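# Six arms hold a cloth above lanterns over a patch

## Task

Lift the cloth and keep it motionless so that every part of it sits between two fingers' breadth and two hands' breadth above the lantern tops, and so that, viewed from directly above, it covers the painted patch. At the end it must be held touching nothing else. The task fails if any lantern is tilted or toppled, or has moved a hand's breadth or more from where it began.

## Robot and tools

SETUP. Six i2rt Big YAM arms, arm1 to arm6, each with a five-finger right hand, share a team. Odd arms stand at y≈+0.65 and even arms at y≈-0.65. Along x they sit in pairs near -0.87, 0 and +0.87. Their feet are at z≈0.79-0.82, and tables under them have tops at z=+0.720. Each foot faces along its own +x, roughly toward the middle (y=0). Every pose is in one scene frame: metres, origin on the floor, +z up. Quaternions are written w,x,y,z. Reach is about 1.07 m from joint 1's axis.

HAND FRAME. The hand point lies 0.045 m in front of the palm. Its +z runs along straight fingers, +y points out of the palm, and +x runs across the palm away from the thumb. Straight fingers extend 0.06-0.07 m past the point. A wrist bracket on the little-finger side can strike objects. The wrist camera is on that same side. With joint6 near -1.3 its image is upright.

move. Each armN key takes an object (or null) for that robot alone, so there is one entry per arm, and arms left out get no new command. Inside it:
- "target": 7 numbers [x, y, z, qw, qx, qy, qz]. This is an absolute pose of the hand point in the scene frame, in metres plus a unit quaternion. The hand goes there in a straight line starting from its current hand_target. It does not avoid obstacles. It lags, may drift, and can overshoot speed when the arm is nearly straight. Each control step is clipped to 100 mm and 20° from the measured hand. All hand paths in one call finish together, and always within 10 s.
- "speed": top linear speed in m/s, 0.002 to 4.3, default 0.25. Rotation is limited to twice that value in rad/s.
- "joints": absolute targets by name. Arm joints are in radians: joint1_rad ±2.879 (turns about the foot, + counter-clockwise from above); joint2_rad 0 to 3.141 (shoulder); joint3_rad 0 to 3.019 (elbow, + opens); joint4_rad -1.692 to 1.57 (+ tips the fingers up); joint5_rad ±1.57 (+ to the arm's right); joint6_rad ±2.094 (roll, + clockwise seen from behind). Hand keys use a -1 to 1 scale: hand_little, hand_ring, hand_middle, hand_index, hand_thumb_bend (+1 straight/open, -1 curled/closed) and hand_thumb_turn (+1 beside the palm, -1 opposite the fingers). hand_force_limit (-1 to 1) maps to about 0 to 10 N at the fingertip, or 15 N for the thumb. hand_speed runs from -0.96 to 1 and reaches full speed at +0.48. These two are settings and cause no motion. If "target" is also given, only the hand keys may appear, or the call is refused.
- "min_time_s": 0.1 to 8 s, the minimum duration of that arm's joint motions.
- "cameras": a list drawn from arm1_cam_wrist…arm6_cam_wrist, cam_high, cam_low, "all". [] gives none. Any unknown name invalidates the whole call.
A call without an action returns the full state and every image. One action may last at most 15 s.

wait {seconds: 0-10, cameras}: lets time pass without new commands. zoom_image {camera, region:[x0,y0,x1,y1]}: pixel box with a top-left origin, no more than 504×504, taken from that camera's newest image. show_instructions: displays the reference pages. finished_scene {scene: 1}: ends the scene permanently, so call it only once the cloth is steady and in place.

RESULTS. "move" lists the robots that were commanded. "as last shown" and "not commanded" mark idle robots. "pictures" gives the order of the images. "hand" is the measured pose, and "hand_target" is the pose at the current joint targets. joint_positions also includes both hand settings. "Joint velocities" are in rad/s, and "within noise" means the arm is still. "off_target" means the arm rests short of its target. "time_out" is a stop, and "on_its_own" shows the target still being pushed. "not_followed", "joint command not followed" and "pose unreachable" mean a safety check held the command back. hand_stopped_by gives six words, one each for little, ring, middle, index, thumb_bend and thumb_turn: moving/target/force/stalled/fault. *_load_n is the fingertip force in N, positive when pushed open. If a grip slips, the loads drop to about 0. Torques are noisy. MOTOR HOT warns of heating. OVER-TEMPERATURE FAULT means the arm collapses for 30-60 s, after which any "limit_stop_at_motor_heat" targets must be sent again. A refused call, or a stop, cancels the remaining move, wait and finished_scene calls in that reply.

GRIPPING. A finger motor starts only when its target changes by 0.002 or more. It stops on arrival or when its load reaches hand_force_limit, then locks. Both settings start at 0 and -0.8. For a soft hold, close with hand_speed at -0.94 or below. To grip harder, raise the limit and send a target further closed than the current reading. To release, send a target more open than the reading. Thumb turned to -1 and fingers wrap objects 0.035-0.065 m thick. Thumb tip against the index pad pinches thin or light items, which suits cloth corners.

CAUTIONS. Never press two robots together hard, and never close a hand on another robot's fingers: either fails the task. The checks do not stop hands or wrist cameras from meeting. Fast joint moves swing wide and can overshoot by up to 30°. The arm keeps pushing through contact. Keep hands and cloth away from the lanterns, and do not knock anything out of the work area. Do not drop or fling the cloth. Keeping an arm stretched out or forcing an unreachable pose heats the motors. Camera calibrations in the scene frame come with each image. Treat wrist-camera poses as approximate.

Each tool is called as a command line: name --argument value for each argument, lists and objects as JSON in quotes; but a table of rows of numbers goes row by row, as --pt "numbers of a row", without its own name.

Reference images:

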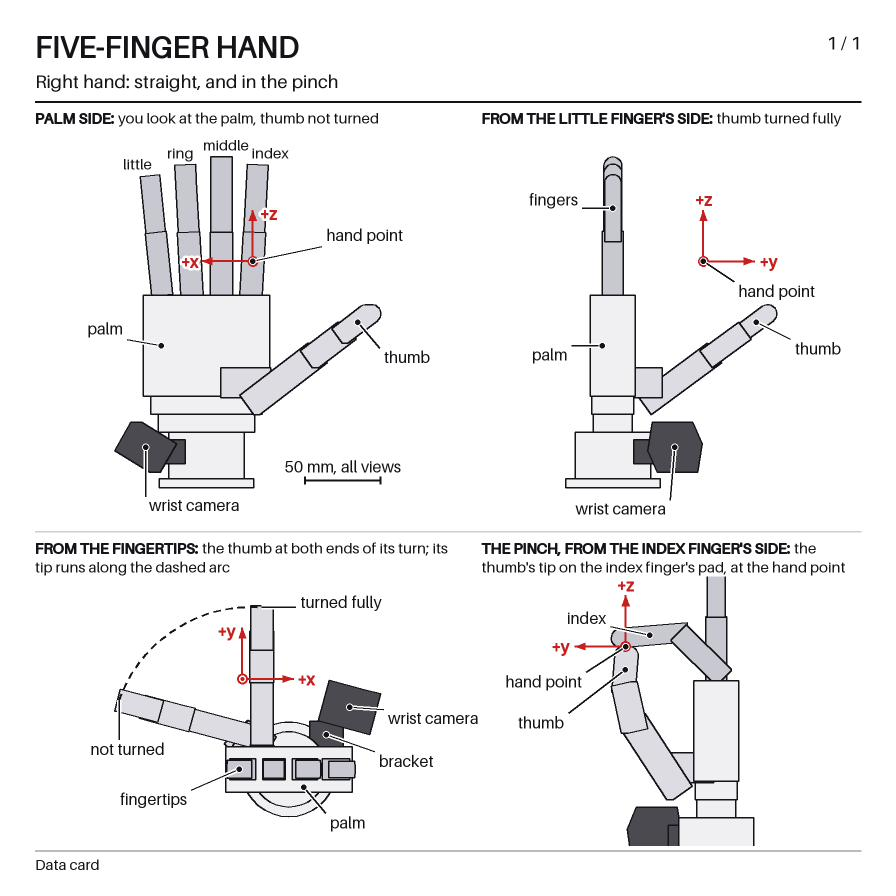

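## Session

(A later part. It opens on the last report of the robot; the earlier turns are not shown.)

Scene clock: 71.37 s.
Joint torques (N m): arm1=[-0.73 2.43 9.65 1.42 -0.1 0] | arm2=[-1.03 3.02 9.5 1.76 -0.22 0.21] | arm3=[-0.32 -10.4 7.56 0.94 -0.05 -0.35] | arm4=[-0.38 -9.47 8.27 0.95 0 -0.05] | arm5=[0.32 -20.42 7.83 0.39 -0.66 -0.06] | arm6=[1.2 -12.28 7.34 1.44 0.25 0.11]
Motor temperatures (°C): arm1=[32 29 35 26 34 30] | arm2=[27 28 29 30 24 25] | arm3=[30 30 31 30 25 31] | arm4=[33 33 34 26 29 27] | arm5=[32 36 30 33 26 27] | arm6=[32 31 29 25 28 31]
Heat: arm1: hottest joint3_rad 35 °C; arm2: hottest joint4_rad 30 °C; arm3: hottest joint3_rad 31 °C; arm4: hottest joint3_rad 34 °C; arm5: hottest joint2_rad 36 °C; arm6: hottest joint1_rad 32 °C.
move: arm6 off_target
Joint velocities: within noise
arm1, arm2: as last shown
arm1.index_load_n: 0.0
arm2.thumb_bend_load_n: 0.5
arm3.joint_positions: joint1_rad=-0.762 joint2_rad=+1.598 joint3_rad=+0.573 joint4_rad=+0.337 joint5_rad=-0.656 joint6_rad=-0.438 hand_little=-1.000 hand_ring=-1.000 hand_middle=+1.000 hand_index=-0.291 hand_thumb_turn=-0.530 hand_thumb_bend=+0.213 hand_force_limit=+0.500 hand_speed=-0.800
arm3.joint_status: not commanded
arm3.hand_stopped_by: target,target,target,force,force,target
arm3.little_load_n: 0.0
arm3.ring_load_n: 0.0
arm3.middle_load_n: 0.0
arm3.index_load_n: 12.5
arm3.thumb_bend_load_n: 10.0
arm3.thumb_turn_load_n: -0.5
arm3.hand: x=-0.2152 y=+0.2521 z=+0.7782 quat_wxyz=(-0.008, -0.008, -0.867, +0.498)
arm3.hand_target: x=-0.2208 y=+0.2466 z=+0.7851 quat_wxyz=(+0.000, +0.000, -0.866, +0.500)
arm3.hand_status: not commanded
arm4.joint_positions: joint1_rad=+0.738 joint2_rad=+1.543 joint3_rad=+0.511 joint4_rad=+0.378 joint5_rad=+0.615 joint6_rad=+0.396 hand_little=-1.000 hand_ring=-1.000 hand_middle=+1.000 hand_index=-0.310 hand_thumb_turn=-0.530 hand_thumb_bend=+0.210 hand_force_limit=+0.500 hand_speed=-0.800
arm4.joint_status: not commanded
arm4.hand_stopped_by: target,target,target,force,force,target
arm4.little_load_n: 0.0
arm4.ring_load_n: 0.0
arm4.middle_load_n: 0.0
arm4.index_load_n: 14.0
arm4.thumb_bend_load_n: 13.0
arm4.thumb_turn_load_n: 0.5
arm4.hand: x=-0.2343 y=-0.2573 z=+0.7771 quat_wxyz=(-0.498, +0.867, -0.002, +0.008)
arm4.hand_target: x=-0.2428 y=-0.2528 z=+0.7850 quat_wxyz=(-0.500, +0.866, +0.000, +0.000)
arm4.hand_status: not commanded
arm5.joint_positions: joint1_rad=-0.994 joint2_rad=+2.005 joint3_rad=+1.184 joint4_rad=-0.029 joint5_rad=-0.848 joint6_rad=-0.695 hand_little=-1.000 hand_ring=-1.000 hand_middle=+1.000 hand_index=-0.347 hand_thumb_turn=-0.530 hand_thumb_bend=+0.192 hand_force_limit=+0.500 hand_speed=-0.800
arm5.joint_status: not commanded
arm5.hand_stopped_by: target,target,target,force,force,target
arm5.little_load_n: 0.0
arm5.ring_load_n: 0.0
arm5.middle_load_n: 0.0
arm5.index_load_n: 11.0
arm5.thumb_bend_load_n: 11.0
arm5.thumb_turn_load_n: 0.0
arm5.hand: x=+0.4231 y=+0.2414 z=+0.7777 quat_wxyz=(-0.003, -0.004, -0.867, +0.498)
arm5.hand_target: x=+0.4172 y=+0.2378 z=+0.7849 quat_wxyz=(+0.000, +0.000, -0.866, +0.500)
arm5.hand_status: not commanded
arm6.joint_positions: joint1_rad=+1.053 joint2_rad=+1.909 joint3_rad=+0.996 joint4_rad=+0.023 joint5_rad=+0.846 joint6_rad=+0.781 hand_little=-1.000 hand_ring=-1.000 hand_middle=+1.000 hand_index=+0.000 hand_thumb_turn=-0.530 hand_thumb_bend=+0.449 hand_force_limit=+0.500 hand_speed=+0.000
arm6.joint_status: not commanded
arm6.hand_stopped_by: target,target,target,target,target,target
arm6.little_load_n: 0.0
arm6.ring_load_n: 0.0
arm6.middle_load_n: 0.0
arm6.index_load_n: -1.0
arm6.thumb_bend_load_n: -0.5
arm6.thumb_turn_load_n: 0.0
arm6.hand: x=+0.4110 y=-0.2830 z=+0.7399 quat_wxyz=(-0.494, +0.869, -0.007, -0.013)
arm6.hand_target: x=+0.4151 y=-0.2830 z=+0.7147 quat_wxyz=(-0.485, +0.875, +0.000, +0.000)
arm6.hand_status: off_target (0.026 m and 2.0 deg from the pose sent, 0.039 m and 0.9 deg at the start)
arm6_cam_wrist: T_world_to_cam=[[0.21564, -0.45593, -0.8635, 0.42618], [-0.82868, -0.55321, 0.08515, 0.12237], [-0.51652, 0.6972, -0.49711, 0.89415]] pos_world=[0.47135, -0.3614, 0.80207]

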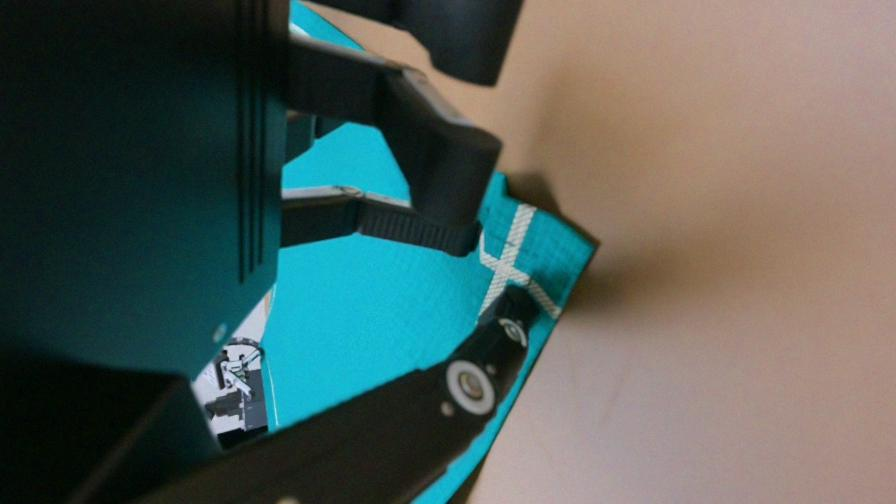

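move --arm6 '{"target": [0.415, -0.285, 0.703, 0.4848, -0.8746, 0, 0], "speed": 0.02, "joints": {"hand_speed": -0.8, "hand_force_limit": 0.5, "hand_index": -0.5, "hand_thumb_bend": -0.05}}' --cameras '["arm6_cam_wrist"]'

zoom_image --camera "arm6_cam_wrist" --region '[380, 130, 680, 430]'

Scene clock: 84.30 s.
Joint torques (N m): arm1=[-0.67 2.37 9.63 1.42 -0.09 0] | arm2=[-1.14 3.08 9.51 1.76 -0.23 0.21] | arm3=[-0.38 -10.34 7.56 0.96 -0.04 -0.34] | arm4=[-0.32 -9.47 8.28 0.95 0 -0.05] | arm5=[0.32 -20.37 7.83 0.39 -0.66 -0.06] | arm6=[1.61 -12.28 6.49 1.17 0.26 0.06]
Motor temperatures (°C): arm1=[32 29 35 26 33 30] | arm2=[27 28 29 30 24 25] | arm3=[29 30 31 30 25 31] | arm4=[33 34 34 26 29 27] | arm5=[32 37 31 33 26 27] | arm6=[32 31 29 25 28 31]
Heat: arm1: hottest joint3_rad 35 °C; arm2: hottest joint4_rad 30 °C; arm3: hottest joint3_rad 31 °C; arm4: hottest joint2_rad 34 °C; arm5: hottest joint2_rad 37 °C; arm6: hottest joint1_rad 32 °C.
move: arm6 off_target
Joint velocities: within noise
arm1, arm2, arm3, arm4, arm5: as last shown
arm1.thumb_turn_load_n: -0.5
arm2.thumb_bend_load_n: 0.0
arm3.joint_positions: joint1_rad=-0.761 joint2_rad=+1.598 joint3_rad=+0.573 joint4_rad=+0.337 joint5_rad=-0.656 joint6_rad=-0.438 hand_little=-1.000 hand_ring=-1.000 hand_middle=+1.000 hand_index=-0.291 hand_thumb_turn=-0.530 hand_thumb_bend=+0.213 hand_force_limit=+0.500 hand_speed=-0.800
arm3.index_load_n: 13.0
arm3.thumb_turn_load_n: 0.0
arm3.hand: x=-0.2147 y=+0.2519 z=+0.7782 quat_wxyz=(-0.009, -0.008, -0.867, +0.498)
arm3.hand_target: x=-0.2209 y=+0.2466 z=+0.7851 quat_wxyz=(+0.000, +0.000, -0.866, +0.500)
arm5.joint_positions: joint1_rad=-0.994 joint2_rad=+2.005 joint3_rad=+1.184 joint4_rad=-0.029 joint5_rad=-0.849 joint6_rad=-0.695 hand_little=-1.000 hand_ring=-1.000 hand_middle=+1.000 hand_index=-0.347 hand_thumb_turn=-0.530 hand_thumb_bend=+0.192 hand_force_limit=+0.500 hand_speed=-0.800
arm5.index_load_n: 11.5
arm5.hand: x=+0.4234 y=+0.2412 z=+0.7778 quat_wxyz=(-0.003, -0.004, -0.867, +0.498)
arm5.hand_target: x=+0.4172 y=+0.2379 z=+0.7849 quat_wxyz=(+0.000, +0.000, -0.866, +0.500)
arm6.joint_positions: joint1_rad=+1.053 joint2_rad=+1.927 joint3_rad=+0.996 joint4_rad=+0.055 joint5_rad=+0.848 joint6_rad=+0.788 hand_little=-1.000 hand_ring=-1.000 hand_middle=+1.000 hand_index=-0.328 hand_thumb_turn=-0.530 hand_thumb_bend=+0.182 hand_force_limit=+0.500 hand_speed=-0.800
arm6.joint_status: hand_index off_target (ended at -0.328, target -0.500); hand_thumb_bend off_target (ended at +0.182, target -0.050); the others done
arm6.hand_stopped_by: target,target,target,force,force,target
arm6.little_load_n: 0.0
arm6.ring_load_n: 0.0
arm6.middle_load_n: 0.0
arm6.index_load_n: 13.0
arm6.thumb_bend_load_n: 11.5
arm6.thumb_turn_load_n: 1.5
arm6.hand: x=+0.4080 y=-0.2809 z=+0.7349 quat_wxyz=(-0.497, +0.867, -0.013, -0.019)
arm6.hand_target: x=+0.4163 y=-0.2860 z=+0.7044 quat_wxyz=(-0.485, +0.875, +0.000, +0.000)
arm6.hand_status: off_target (0.033 m and 3.1 deg from the pose sent, 0.037 m and 2.0 deg at the start)
arm6_cam_wrist: T_world_to_cam=[[0.19806, -0.45019, -0.87069, 0.43746], [-0.82981, -0.54981, 0.09551, 0.11526], [-0.52171, 0.70359, -0.48247, 0.88166]] pos_world=[0.46897, -0.36002, 0.79526]

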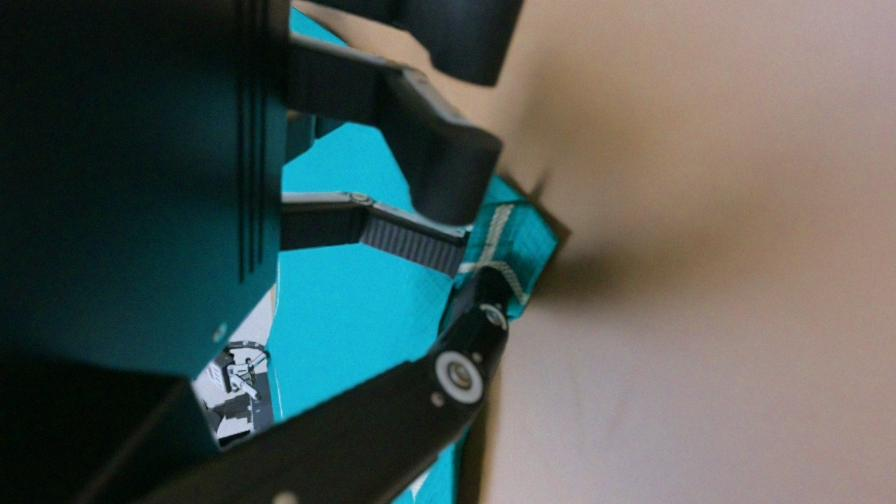

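Scaled by 1.680 from the camera's image (finer frame: 1280x720).

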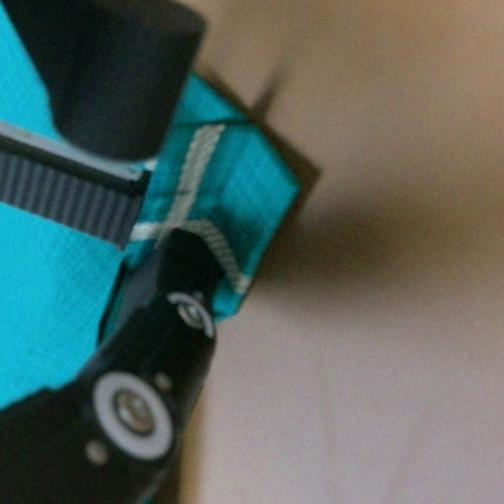

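move --arm6 '{"target": [0.403, -0.280, 0.790, 0.4924, -0.8704, 0, 0], "speed": 0.06}' --cameras '["arm6_cam_wrist", "cam_low"]'

Scene clock: 86.87 s.
Joint torques (N m): arm1=[-0.67 2.32 9.66 1.44 -0.09 0] | arm2=[-1.08 3.14 9.5 1.76 -0.23 0.21] | arm3=[-0.67 -10.52 7.6 0.95 -0.05 -0.34] | arm4=[-0.38 -9.47 8.27 0.94 0 -0.06] | arm5=[0.32 -20.48 7.84 0.39 -0.66 -0.06] | arm6=[1.96 -17.61 9.57 0.5 0.68 0.02]
Motor temperatures (°C): arm1=[32 29 35 26 33 30] | arm2=[27 28 30 30 24 25] | arm3=[29 30 31 29 25 31] | arm4=[33 34 34 26 29 27] | arm5=[32 37 31 33 26 27] | arm6=[32 31 29 25 28 31]
Heat: arm1: hottest joint3_rad 35 °C; arm2: hottest joint3_rad 30 °C; arm3: hottest joint3_rad 31 °C; arm4: hottest joint2_rad 34 °C; arm5: hottest joint2_rad 37 °C; arm6: hottest joint1_rad 32 °C.
move: arm6 off_target
Joint velocities: within noise
arm1, arm2, arm3, arm4, arm5: as last shown
arm1.thumb_turn_load_n: 0.0
arm3.joint_positions: joint1_rad=-0.759 joint2_rad=+1.598 joint3_rad=+0.573 joint4_rad=+0.337 joint5_rad=-0.656 joint6_rad=-0.438 hand_little=-1.000 hand_ring=-1.000 hand_middle=+1.000 hand_index=-0.291 hand_thumb_turn=-0.530 hand_thumb_bend=+0.213 hand_force_limit=+0.500 hand_speed=-0.800
arm3.hand: x=-0.2140 y=+0.2515 z=+0.7782 quat_wxyz=(-0.009, -0.007, -0.867, +0.498)
arm3.hand_target: x=-0.2208 y=+0.2466 z=+0.7851 quat_wxyz=(+0.000, +0.000, -0.866, +0.500)
arm4.index_load_n: 13.5
arm6.joint_positions: joint1_rad=+1.053 joint2_rad=+1.833 joint3_rad=+1.036 joint4_rad=-0.128 joint5_rad=+0.855 joint6_rad=+0.789 hand_little=-1.000 hand_ring=-1.000 hand_middle=+1.000 hand_index=-0.328 hand_thumb_turn=-0.530 hand_thumb_bend=+0.182 hand_force_limit=+0.500 hand_speed=-0.800
arm6.joint_status: not commanded
arm6.hand_stopped_by: target,target,target,force,force,target
arm6.little_load_n: 0.0
arm6.ring_load_n: 0.0
arm6.middle_load_n: -0.5
arm6.index_load_n: 13.5
arm6.thumb_bend_load_n: 11.5
arm6.thumb_turn_load_n: 1.0
arm6.hand: x=+0.4116 y=-0.2816 z=+0.7787 quat_wxyz=(-0.489, +0.872, -0.005, +0.002)
arm6.hand_target: x=+0.4031 y=-0.2802 z=+0.7900 quat_wxyz=(-0.492, +0.870, +0.000, +0.000)
arm6.hand_status: off_target (0.014 m and 0.7 deg from the pose sent, 0.055 m and 2.7 deg at the start)
arm6_cam_wrist: T_world_to_cam=[[0.23454, -0.467, -0.85258, 0.44068], [-0.83617, -0.54423, 0.06808, 0.13917], [-0.4958, 0.69693, -0.51814, 0.92051]] pos_world=[0.4694, -0.35999, 0.84319]

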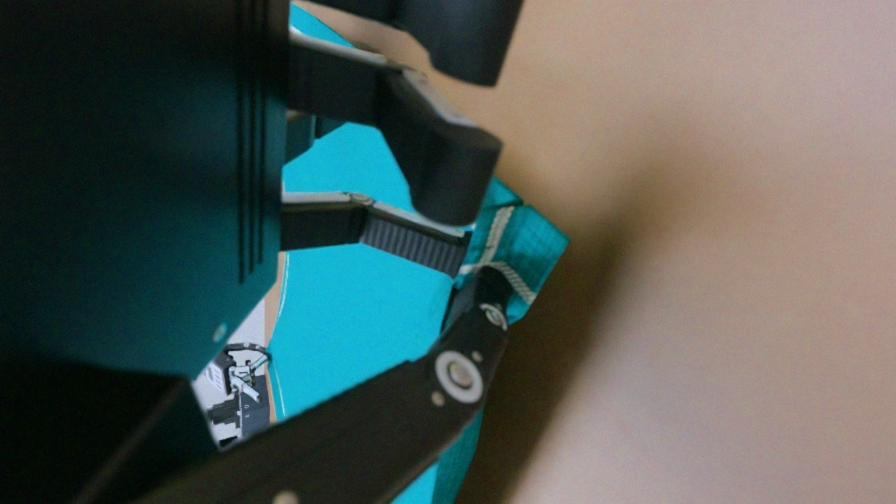

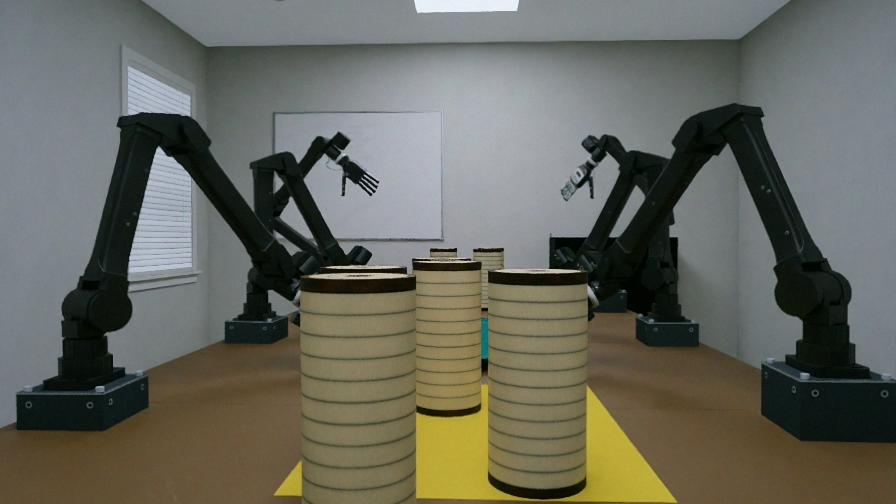

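move --arm3 '{"target": [-0.223, 0.2485, 0.96, 0, 0, 0.866, -0.5], "speed": 0.1}' --arm4 '{"target": [-0.243, -0.2545, 0.96, 0.5, -0.866, 0, 0], "speed": 0.1}' --arm5 '{"target": [0.418, 0.239, 0.96, 0, 0, 0.866, -0.5], "speed": 0.1}' --arm6 '{"target": [0.405, -0.281, 0.965, 0.5, -0.866, 0, 0], "speed": 0.1}' --cameras '["arm3_cam_wrist", "arm4_cam_wrist", "arm5_cam_wrist", "arm6_cam_wrist", "cam_low", "cam_high"]'

Scene clock: 89.47 s.
Joint torques (N m): arm1=[-0.62 2.32 9.66 1.44 -0.1 0.01] | arm2=[-1.08 3.14 9.51 1.73 -0.23 0.2] | arm3=[-1.61 -8.41 12.12 0.91 -0.12 -0.4] | arm4=[0.26 -7.18 13.56 0.92 0.05 0.02] | arm5=[0.03 -18.84 10.44 0.38 -0.72 -0.1] | arm6=[2.43 -15.38 12.53 0.39 0.72 0.03]
Motor temperatures (°C): arm1=[32 29 35 26 33 30] | arm2=[27 28 30 30 24 25] | arm3=[29 30 31 29 25 31] | arm4=[33 34 35 26 28 27] | arm5=[32 37 31 33 26 27] | arm6=[32 31 29 25 28 31]
Heat: arm1: hottest joint3_rad 35 °C; arm2: hottest joint3_rad 30 °C; arm3: hottest joint3_rad 31 °C; arm4: hottest joint3_rad 35 °C; arm5: hottest joint2_rad 37 °C; arm6: hottest joint1_rad 32 °C.
move: arm3 off_target; arm4 off_target; arm5 off_target; arm6 off_target
Joint velocities: within noise
arm1.joint_positions: joint1_rad=-0.769 joint2_rad=+0.580 joint3_rad=+1.413 joint4_rad=-1.635 joint5_rad=-0.148 joint6_rad=-1.247 hand_little=+1.000 hand_ring=+1.000 hand_middle=+1.000 hand_index=+1.000 hand_thumb_turn=+1.000 hand_thumb_bend=+1.000 hand_force_limit=+0.000 hand_speed=-0.800
arm1.joint_status: not commanded
arm1.hand_stopped_by: target,target,target,target,target,target
arm1.little_load_n: 0.0
arm1.ring_load_n: 0.0
arm1.middle_load_n: 0.0
arm1.index_load_n: 0.0
arm1.thumb_bend_load_n: 0.0
arm1.thumb_turn_load_n: 0.0
arm1.hand: x=-0.9874 y=+0.5535 z=+1.2626 quat_wxyz=(+0.287, +0.245, -0.890, +0.256)
arm1.hand_target: x=-0.9871 y=+0.5537 z=+1.2698 quat_wxyz=(+0.295, +0.245, -0.886, +0.260)
arm1.hand_status: not commanded
arm2.joint_positions: joint1_rad=-0.190 joint2_rad=+0.599 joint3_rad=+1.434 joint4_rad=-1.566 joint5_rad=-0.217 joint6_rad=-1.305 hand_little=+1.000 hand_ring=+1.000 hand_middle=+1.000 hand_index=+1.000 hand_thumb_turn=+1.000 hand_thumb_bend=+1.000 hand_force_limit=+0.000 hand_speed=-0.800
arm2.joint_status: not commanded
arm2.hand_stopped_by: target,target,target,target,target,target
arm2.little_load_n: 0.0
arm2.ring_load_n: 0.0
arm2.middle_load_n: 0.0
arm2.index_load_n: 0.0
arm2.thumb_bend_load_n: 0.0
arm2.thumb_turn_load_n: 0.0
arm2.hand: x=-0.8190 y=-0.4776 z=+1.2763 quat_wxyz=(-0.360, +0.759, +0.501, +0.210)
arm2.hand_target: x=-0.8190 y=-0.4777 z=+1.2852 quat_wxyz=(-0.367, +0.754, +0.500, +0.217)
arm2.hand_status: not commanded
arm3.joint_positions: joint1_rad=-0.758 joint2_rad=+1.217 joint3_rad=+0.779 joint4_rad=-0.271 joint5_rad=-0.660 joint6_rad=-0.438 hand_little=-1.000 hand_ring=-1.000 hand_middle=+1.000 hand_index=-0.291 hand_thumb_turn=-0.530 hand_thumb_bend=+0.213 hand_force_limit=+0.500 hand_speed=-0.800
arm3.joint_status: not commanded
arm3.hand_stopped_by: target,target,target,force,force,target
arm3.little_load_n: 0.0
arm3.ring_load_n: 0.0
arm3.middle_load_n: 0.0
arm3.index_load_n: 13.0
arm3.thumb_bend_load_n: 9.5
arm3.thumb_turn_load_n: 0.0
arm3.hand: x=-0.2114 y=+0.2525 z=+0.9425 quat_wxyz=(-0.017, -0.009, -0.870, +0.493)
arm3.hand_target: x=-0.2227 y=+0.2488 z=+0.9600 quat_wxyz=(+0.000, +0.000, -0.866, +0.500)
arm3.hand_status: off_target (0.021 m and 2.4 deg from the pose sent, 0.182 m and 1.3 deg at the start)
arm4.joint_positions: joint1_rad=+0.738 joint2_rad=+1.141 joint3_rad=+0.725 joint4_rad=-0.260 joint5_rad=+0.621 joint6_rad=+0.396 hand_little=-1.000 hand_ring=-1.000 hand_middle=+1.000 hand_index=-0.310 hand_thumb_turn=-0.530 hand_thumb_bend=+0.210 hand_force_limit=+0.500 hand_speed=-0.800
arm4.joint_status: not commanded
arm4.hand_stopped_by: target,target,target,force,force,target
arm4.little_load_n: 0.0
arm4.ring_load_n: 0.0
arm4.middle_load_n: 0.0
arm4.index_load_n: 14.0
arm4.thumb_bend_load_n: 13.0
arm4.thumb_turn_load_n: 1.0
arm4.hand: x=-0.2296 y=-0.2587 z=+0.9392 quat_wxyz=(-0.491, +0.871, +0.001, +0.016)
arm4.hand_target: x=-0.2425 y=-0.2550 z=+0.9600 quat_wxyz=(-0.500, +0.866, +0.000, +0.000)
arm4.hand_status: off_target (0.025 m and 2.2 deg from the pose sent, 0.183 m and 0.9 deg at the start)
arm5.joint_positions: joint1_rad=-0.994 joint2_rad=+1.742 joint3_rad=+1.324 joint4_rad=-0.441 joint5_rad=-0.850 joint6_rad=-0.696 hand_little=-1.000 hand_ring=-1.000 hand_middle=+1.000 hand_index=-0.347 hand_thumb_turn=-0.530 hand_thumb_bend=+0.192 hand_force_limit=+0.500 hand_speed=-0.800
arm5.joint_status: not commanded
arm5.hand_stopped_by: target,target,target,force,force,target
arm5.little_load_n: 0.0
arm5.ring_load_n: 0.0
arm5.middle_load_n: 0.0
arm5.index_load_n: 11.5
arm5.thumb_bend_load_n: 11.0
arm5.thumb_turn_load_n: 0.0
arm5.hand: x=+0.4261 y=+0.2410 z=+0.9476 quat_wxyz=(-0.007, -0.005, -0.868, +0.496)
arm5.hand_target: x=+0.4183 y=+0.2392 z=+0.9600 quat_wxyz=(+0.000, +0.000, -0.866, +0.500)
arm5.hand_status: off_target (0.015 m and 1.2 deg from the pose sent, 0.182 m and 0.6 deg at the start)
arm6.joint_positions: joint1_rad=+1.053 joint2_rad=+1.583 joint3_rad=+1.217 joint4_rad=-0.552 joint5_rad=+0.869 joint6_rad=+0.778 hand_little=-1.000 hand_ring=-1.000 hand_middle=+1.000 hand_index=-0.328 hand_thumb_turn=-0.530 hand_thumb_bend=+0.182 hand_force_limit=+0.500 hand_speed=-0.800
arm6.joint_status: not commanded
arm6.hand_stopped_by: target,target,target,force,force,target
arm6.little_load_n: 0.0
arm6.ring_load_n: 0.0
arm6.middle_load_n: 0.0
arm6.index_load_n: 14.0
arm6.thumb_bend_load_n: 12.0
arm6.thumb_turn_load_n: 1.0
arm6.hand: x=+0.4140 y=-0.2807 z=+0.9469 quat_wxyz=(-0.495, +0.869, -0.004, +0.006)
arm6.hand_target: x=+0.4053 y=-0.2812 z=+0.9651 quat_wxyz=(-0.500, +0.866, +0.000, +0.000)
arm6.hand_status: off_target (0.020 m and 1.1 deg from the pose sent, 0.186 m and 1.5 deg at the start)
pictures: arm3_cam_wrist, arm4_cam_wrist, arm5_cam_wrist, arm6_cam_wrist, cam_high, cam_low
arm3_cam_wrist: T_world_to_cam=[[-0.21779, 0.54876, -0.80711, 0.57186], [0.81173, 0.561, 0.1624, -0.12658], [0.54191, -0.61979, -0.56762, 0.92003]] pos_world=[-0.27128, 0.32742, 1.00435]
arm4_cam_wrist: T_world_to_cam=[[0.2861, -0.466, -0.83725, 0.73306], [-0.835, -0.54987, 0.02071, -0.35339], [-0.47003, 0.69318, -0.54642, 0.69606]] pos_world=[-0.17765, -0.3352, 1.00142]
arm5_cam_wrist: T_world_to_cam=[[-0.22479, 0.5407, -0.81062, 0.72876], [0.86819, 0.48884, 0.08532, -0.56218], [0.4424, -0.6846, -0.57932, 0.64025]] pos_world=[0.36865, 0.31909, 1.00963]
arm6_cam_wrist: T_world_to_cam=[[0.24029, -0.45658, -0.85662, 0.58837], [-0.83833, -0.54248, 0.05398, 0.14505], [-0.48935, 0.70516, -0.51312, 1.0031]] pos_world=[0.47108, -0.36001, 1.01089]

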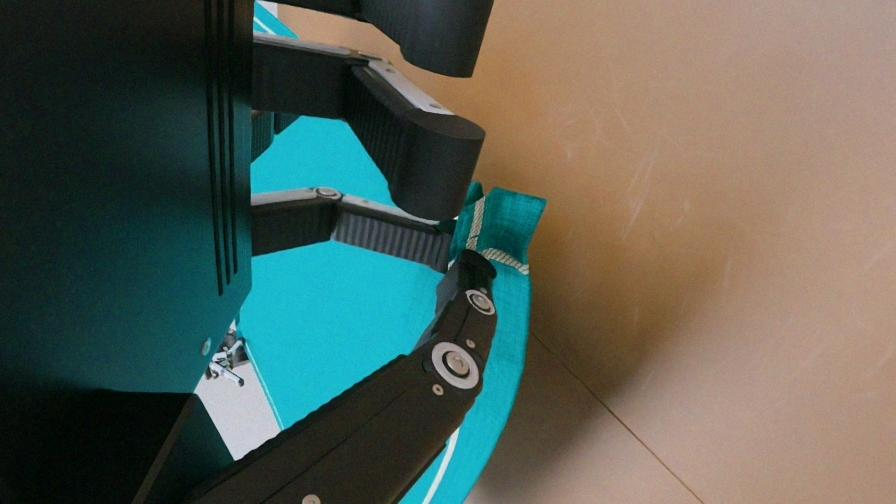

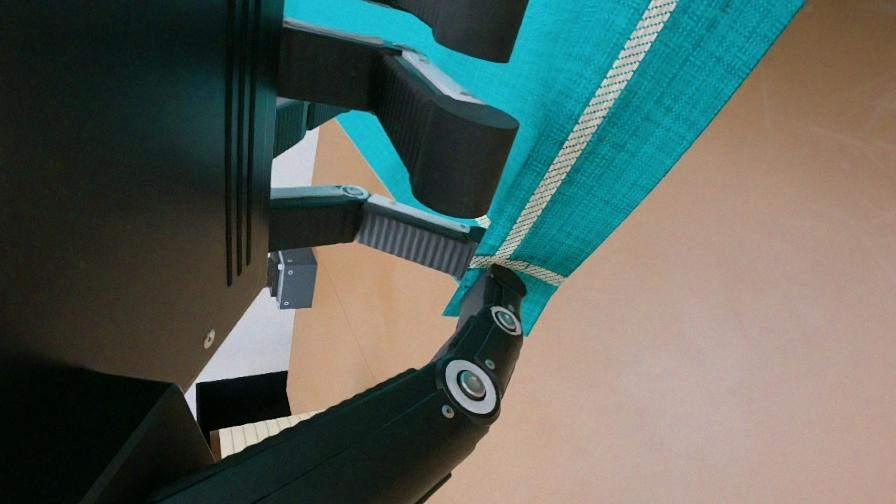

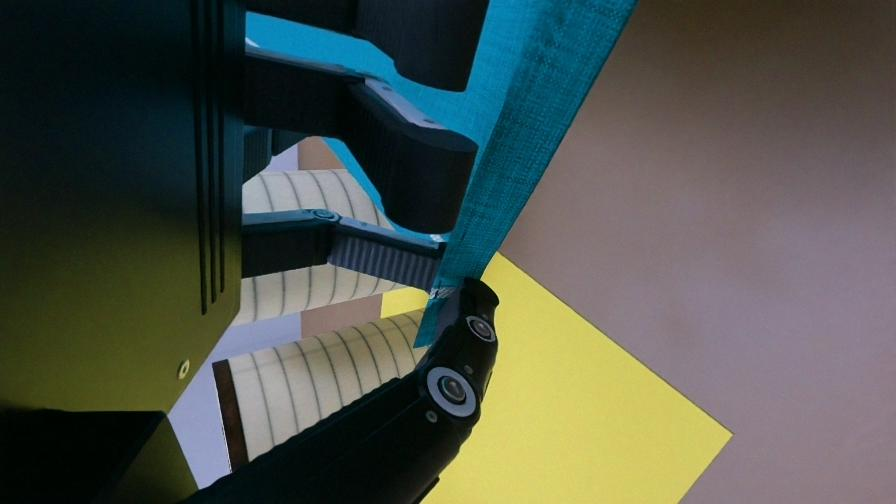

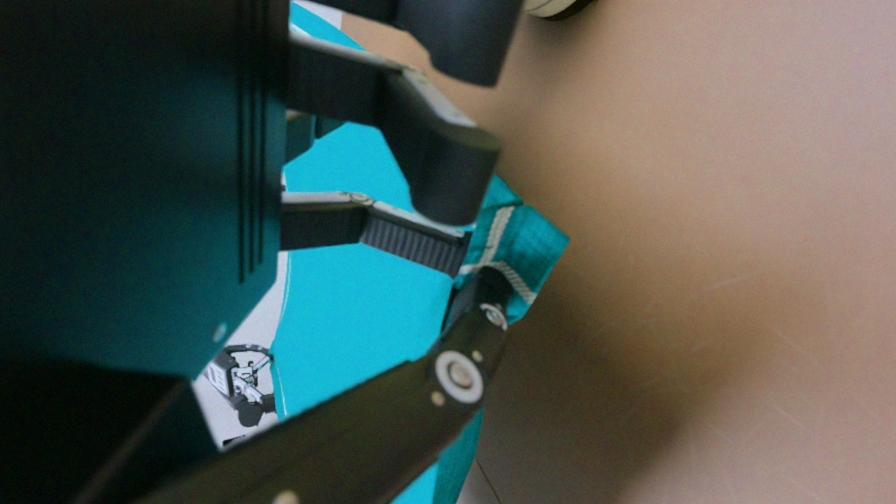

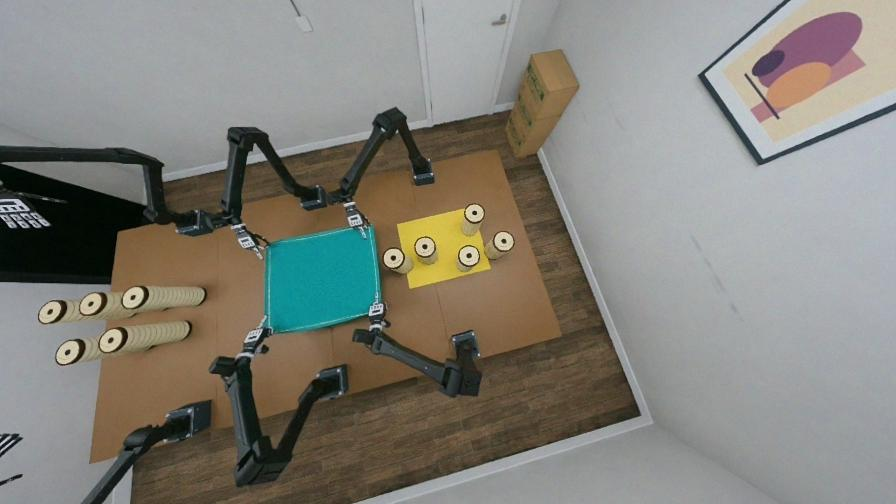

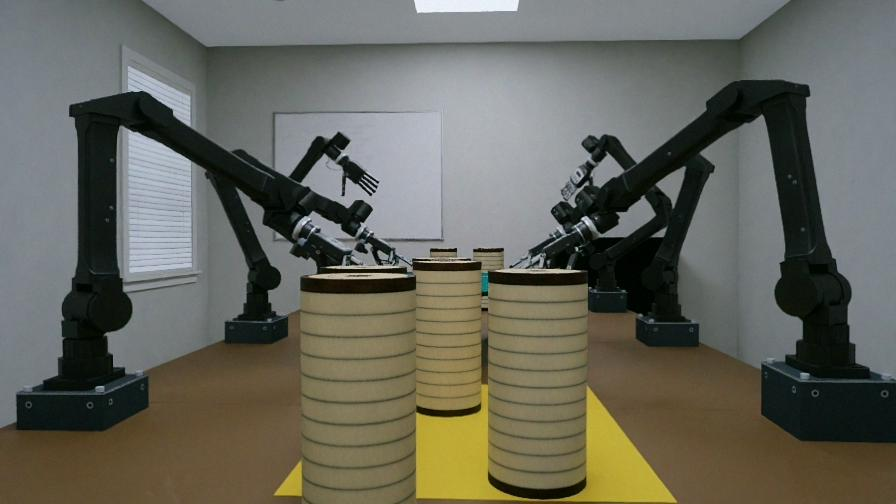

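zoom_image --camera "cam_low" --region '[380, 220, 620, 400]'

zoom_image --camera "cam_high" --region '[240, 200, 420, 360]'

Scaled by 2.100 from the camera's image (finer frame: 1280x720).

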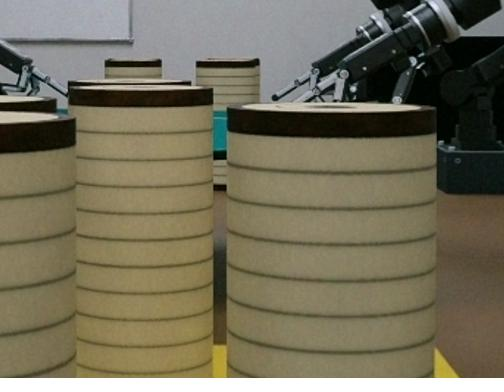

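Scaled by 2.800 from the camera's image (finer frame: 1280x720).

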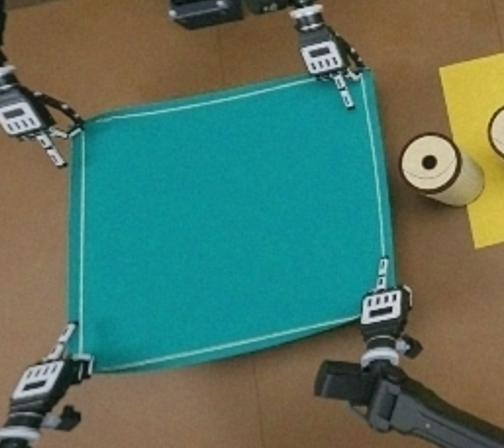

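move --arm3 '{"target": [-0.226, 0.2475, 1.134, 0, 0, 0.866, -0.5], "speed": 0.12}' --arm4 '{"target": [-0.246, -0.253, 1.136, 0.5, -0.866, 0, 0], "speed": 0.12}' --arm5 '{"target": [0.4185, 0.239, 1.130, 0, 0, 0.866, -0.5], "speed": 0.12}' --arm6 '{"target": [0.405, -0.281, 1.134, 0.5, -0.866, 0, 0], "speed": 0.12}' --cameras '["cam_low", "cam_high"]'

zoom_image --camera "cam_low" --region '[280, 150, 660, 350]'

Scene clock: 92.23 s.
Joint torques (N m): arm1=[-0.62 2.37 9.66 1.43 -0.09 0] | arm2=[-1.03 3.08 9.48 1.77 -0.22 0.21] | arm3=[-1.9 -7.77 13.83 1.11 -0.21 -0.39] | arm4=[0.79 -6.42 15.24 1.14 0.24 0.09] | arm5=[0.21 -18.67 11.75 0.38 -0.74 -0.09] | arm6=[2.43 -15.68 13.91 0.49 0.69 0.09]
Motor temperatures (°C): arm1=[32 29 35 26 33 30] | arm2=[27 28 30 30 24 25] | arm3=[29 30 32 29 25 31] | arm4=[33 33 35 26 28 27] | arm5=[32 37 32 33 26 27] | arm6=[32 31 29 25 28 31]
Heat: arm1: hottest joint3_rad 35 °C; arm2: hottest joint3_rad 30 °C; arm3: hottest joint3_rad 32 °C; arm4: hottest joint3_rad 35 °C; arm5: hottest joint2_rad 37 °C; arm6: hottest joint1_rad 32 °C.
move: arm3 off_target; arm4 off_target; arm5 off_target; arm6 off_target
Joint velocities: within noise
arm1, arm2: as last shown
arm2.ring_load_n: -0.5
arm3.joint_positions: joint1_rad=-0.758 joint2_rad=+1.145 joint3_rad=+1.181 joint4_rad=-0.759 joint5_rad=-0.660 joint6_rad=-0.442 hand_little=-1.000 hand_ring=-1.000 hand_middle=+1.000 hand_index=-0.291 hand_thumb_turn=-0.530 hand_thumb_bend=+0.213 hand_force_limit=+0.500 hand_speed=-0.800
arm3.joint_status: not commanded
arm3.hand_stopped_by: target,target,target,force,force,target
arm3.little_load_n: 0.0
arm3.ring_load_n: 0.0
arm3.middle_load_n: 0.0
arm3.index_load_n: 11.5
arm3.thumb_bend_load_n: 10.0
arm3.thumb_turn_load_n: 0.0
arm3.hand: x=-0.2155 y=+0.2483 z=+1.1104 quat_wxyz=(-0.020, -0.010, -0.872, +0.488)
arm3.hand_target: x=-0.2253 y=+0.2481 z=+1.1337 quat_wxyz=(+0.000, +0.000, -0.866, +0.500)
arm3.hand_status: off_target (0.026 m and 3.0 deg from the pose sent, 0.192 m and 2.4 deg at the start)
arm4.joint_positions: joint1_rad=+0.740 joint2_rad=+1.077 joint3_rad=+1.144 joint4_rad=-0.754 joint5_rad=+0.623 joint6_rad=+0.396 hand_little=-1.000 hand_ring=-1.000 hand_middle=+1.000 hand_index=-0.310 hand_thumb_turn=-0.530 hand_thumb_bend=+0.210 hand_force_limit=+0.500 hand_speed=-0.800
arm4.joint_status: not commanded
arm4.hand_stopped_by: target,target,target,force,force,target
arm4.little_load_n: 0.0
arm4.ring_load_n: 0.5
arm4.middle_load_n: 0.0
arm4.index_load_n: 13.0
arm4.thumb_bend_load_n: 13.0
arm4.thumb_turn_load_n: 0.5
arm4.hand: x=-0.2329 y=-0.2532 z=+1.1105 quat_wxyz=(-0.488, +0.873, +0.003, +0.019)
arm4.hand_target: x=-0.2452 y=-0.2537 z=+1.1358 quat_wxyz=(-0.500, +0.866, +0.000, +0.000)
arm4.hand_status: off_target (0.029 m and 2.7 deg from the pose sent, 0.198 m and 2.2 deg at the start)
arm5.joint_positions: joint1_rad=-0.994 joint2_rad=+1.664 joint3_rad=+1.667 joint4_rad=-0.874 joint5_rad=-0.851 joint6_rad=-0.699 hand_little=-1.000 hand_ring=-1.000 hand_middle=+1.000 hand_index=-0.347 hand_thumb_turn=-0.530 hand_thumb_bend=+0.192 hand_force_limit=+0.500 hand_speed=-0.800
arm5.joint_status: not commanded
arm5.hand_stopped_by: target,target,target,force,force,target
arm5.little_load_n: 0.0
arm5.ring_load_n: 0.5
arm5.middle_load_n: 0.0
arm5.index_load_n: 11.5
arm5.thumb_bend_load_n: 11.0
arm5.thumb_turn_load_n: 0.0
arm5.hand: x=+0.4243 y=+0.2383 z=+1.1120 quat_wxyz=(-0.011, -0.006, -0.870, +0.494)
arm5.hand_target: x=+0.4189 y=+0.2393 z=+1.1298 quat_wxyz=(+0.000, +0.000, -0.866, +0.500)
arm5.hand_status: off_target (0.019 m and 1.7 deg from the pose sent, 0.183 m and 1.1 deg at the start)
arm6.joint_positions: joint1_rad=+1.053 joint2_rad=+1.534 joint3_rad=+1.605 joint4_rad=-0.993 joint5_rad=+0.869 joint6_rad=+0.772 hand_little=-1.000 hand_ring=-1.000 hand_middle=+1.000 hand_index=-0.328 hand_thumb_turn=-0.530 hand_thumb_bend=+0.182 hand_force_limit=+0.500 hand_speed=-0.800
arm6.joint_status: not commanded
arm6.hand_stopped_by: target,target,target,force,force,target
arm6.little_load_n: 0.0
arm6.ring_load_n: 0.0
arm6.middle_load_n: 0.0
arm6.index_load_n: 13.5
arm6.thumb_bend_load_n: 11.5
arm6.thumb_turn_load_n: 1.0
arm6.hand: x=+0.4098 y=-0.2791 z=+1.1129 quat_wxyz=(-0.494, +0.869, +0.000, +0.009)
arm6.hand_target: x=+0.4055 y=-0.2813 z=+1.1338 quat_wxyz=(-0.500, +0.866, +0.000, +0.000)
arm6.hand_status: off_target (0.022 m and 1.3 deg from the pose sent, 0.187 m and 1.1 deg at the start)
pictures: cam_high, cam_low

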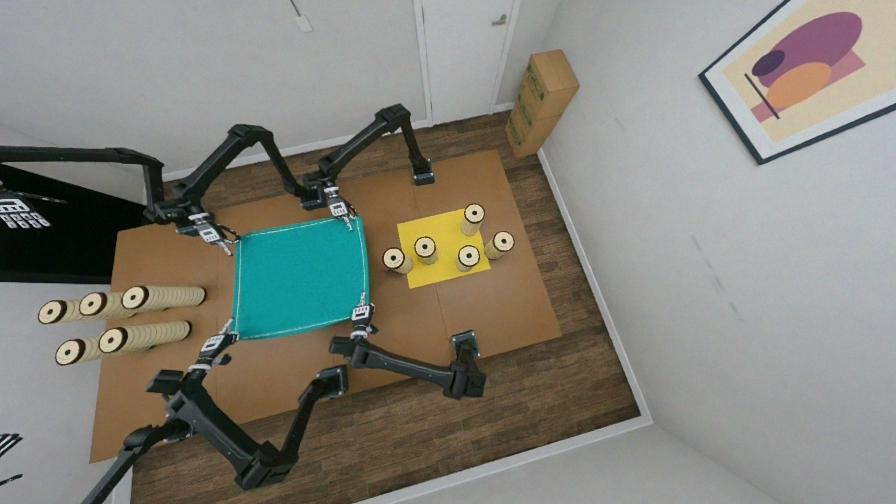

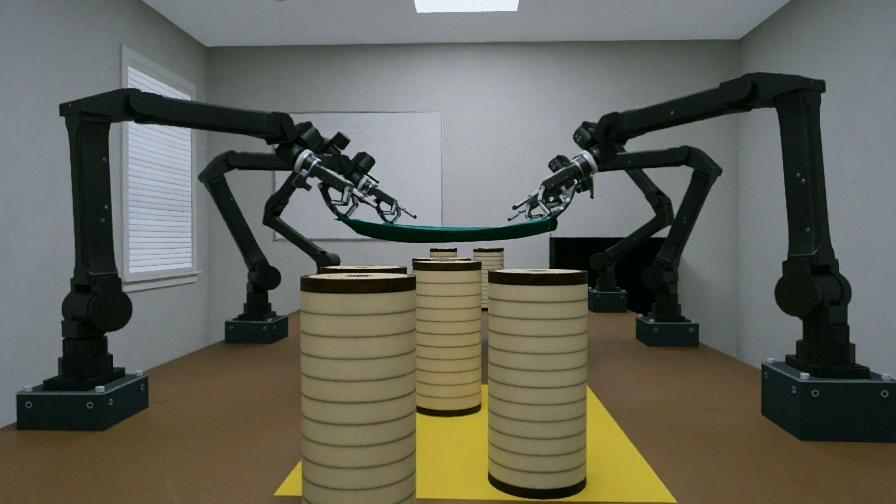

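Scaled by 1.326 from the camera's image (finer frame: 1280x720).

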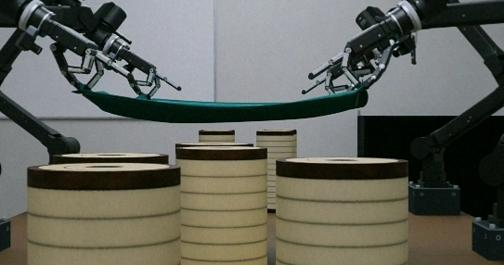

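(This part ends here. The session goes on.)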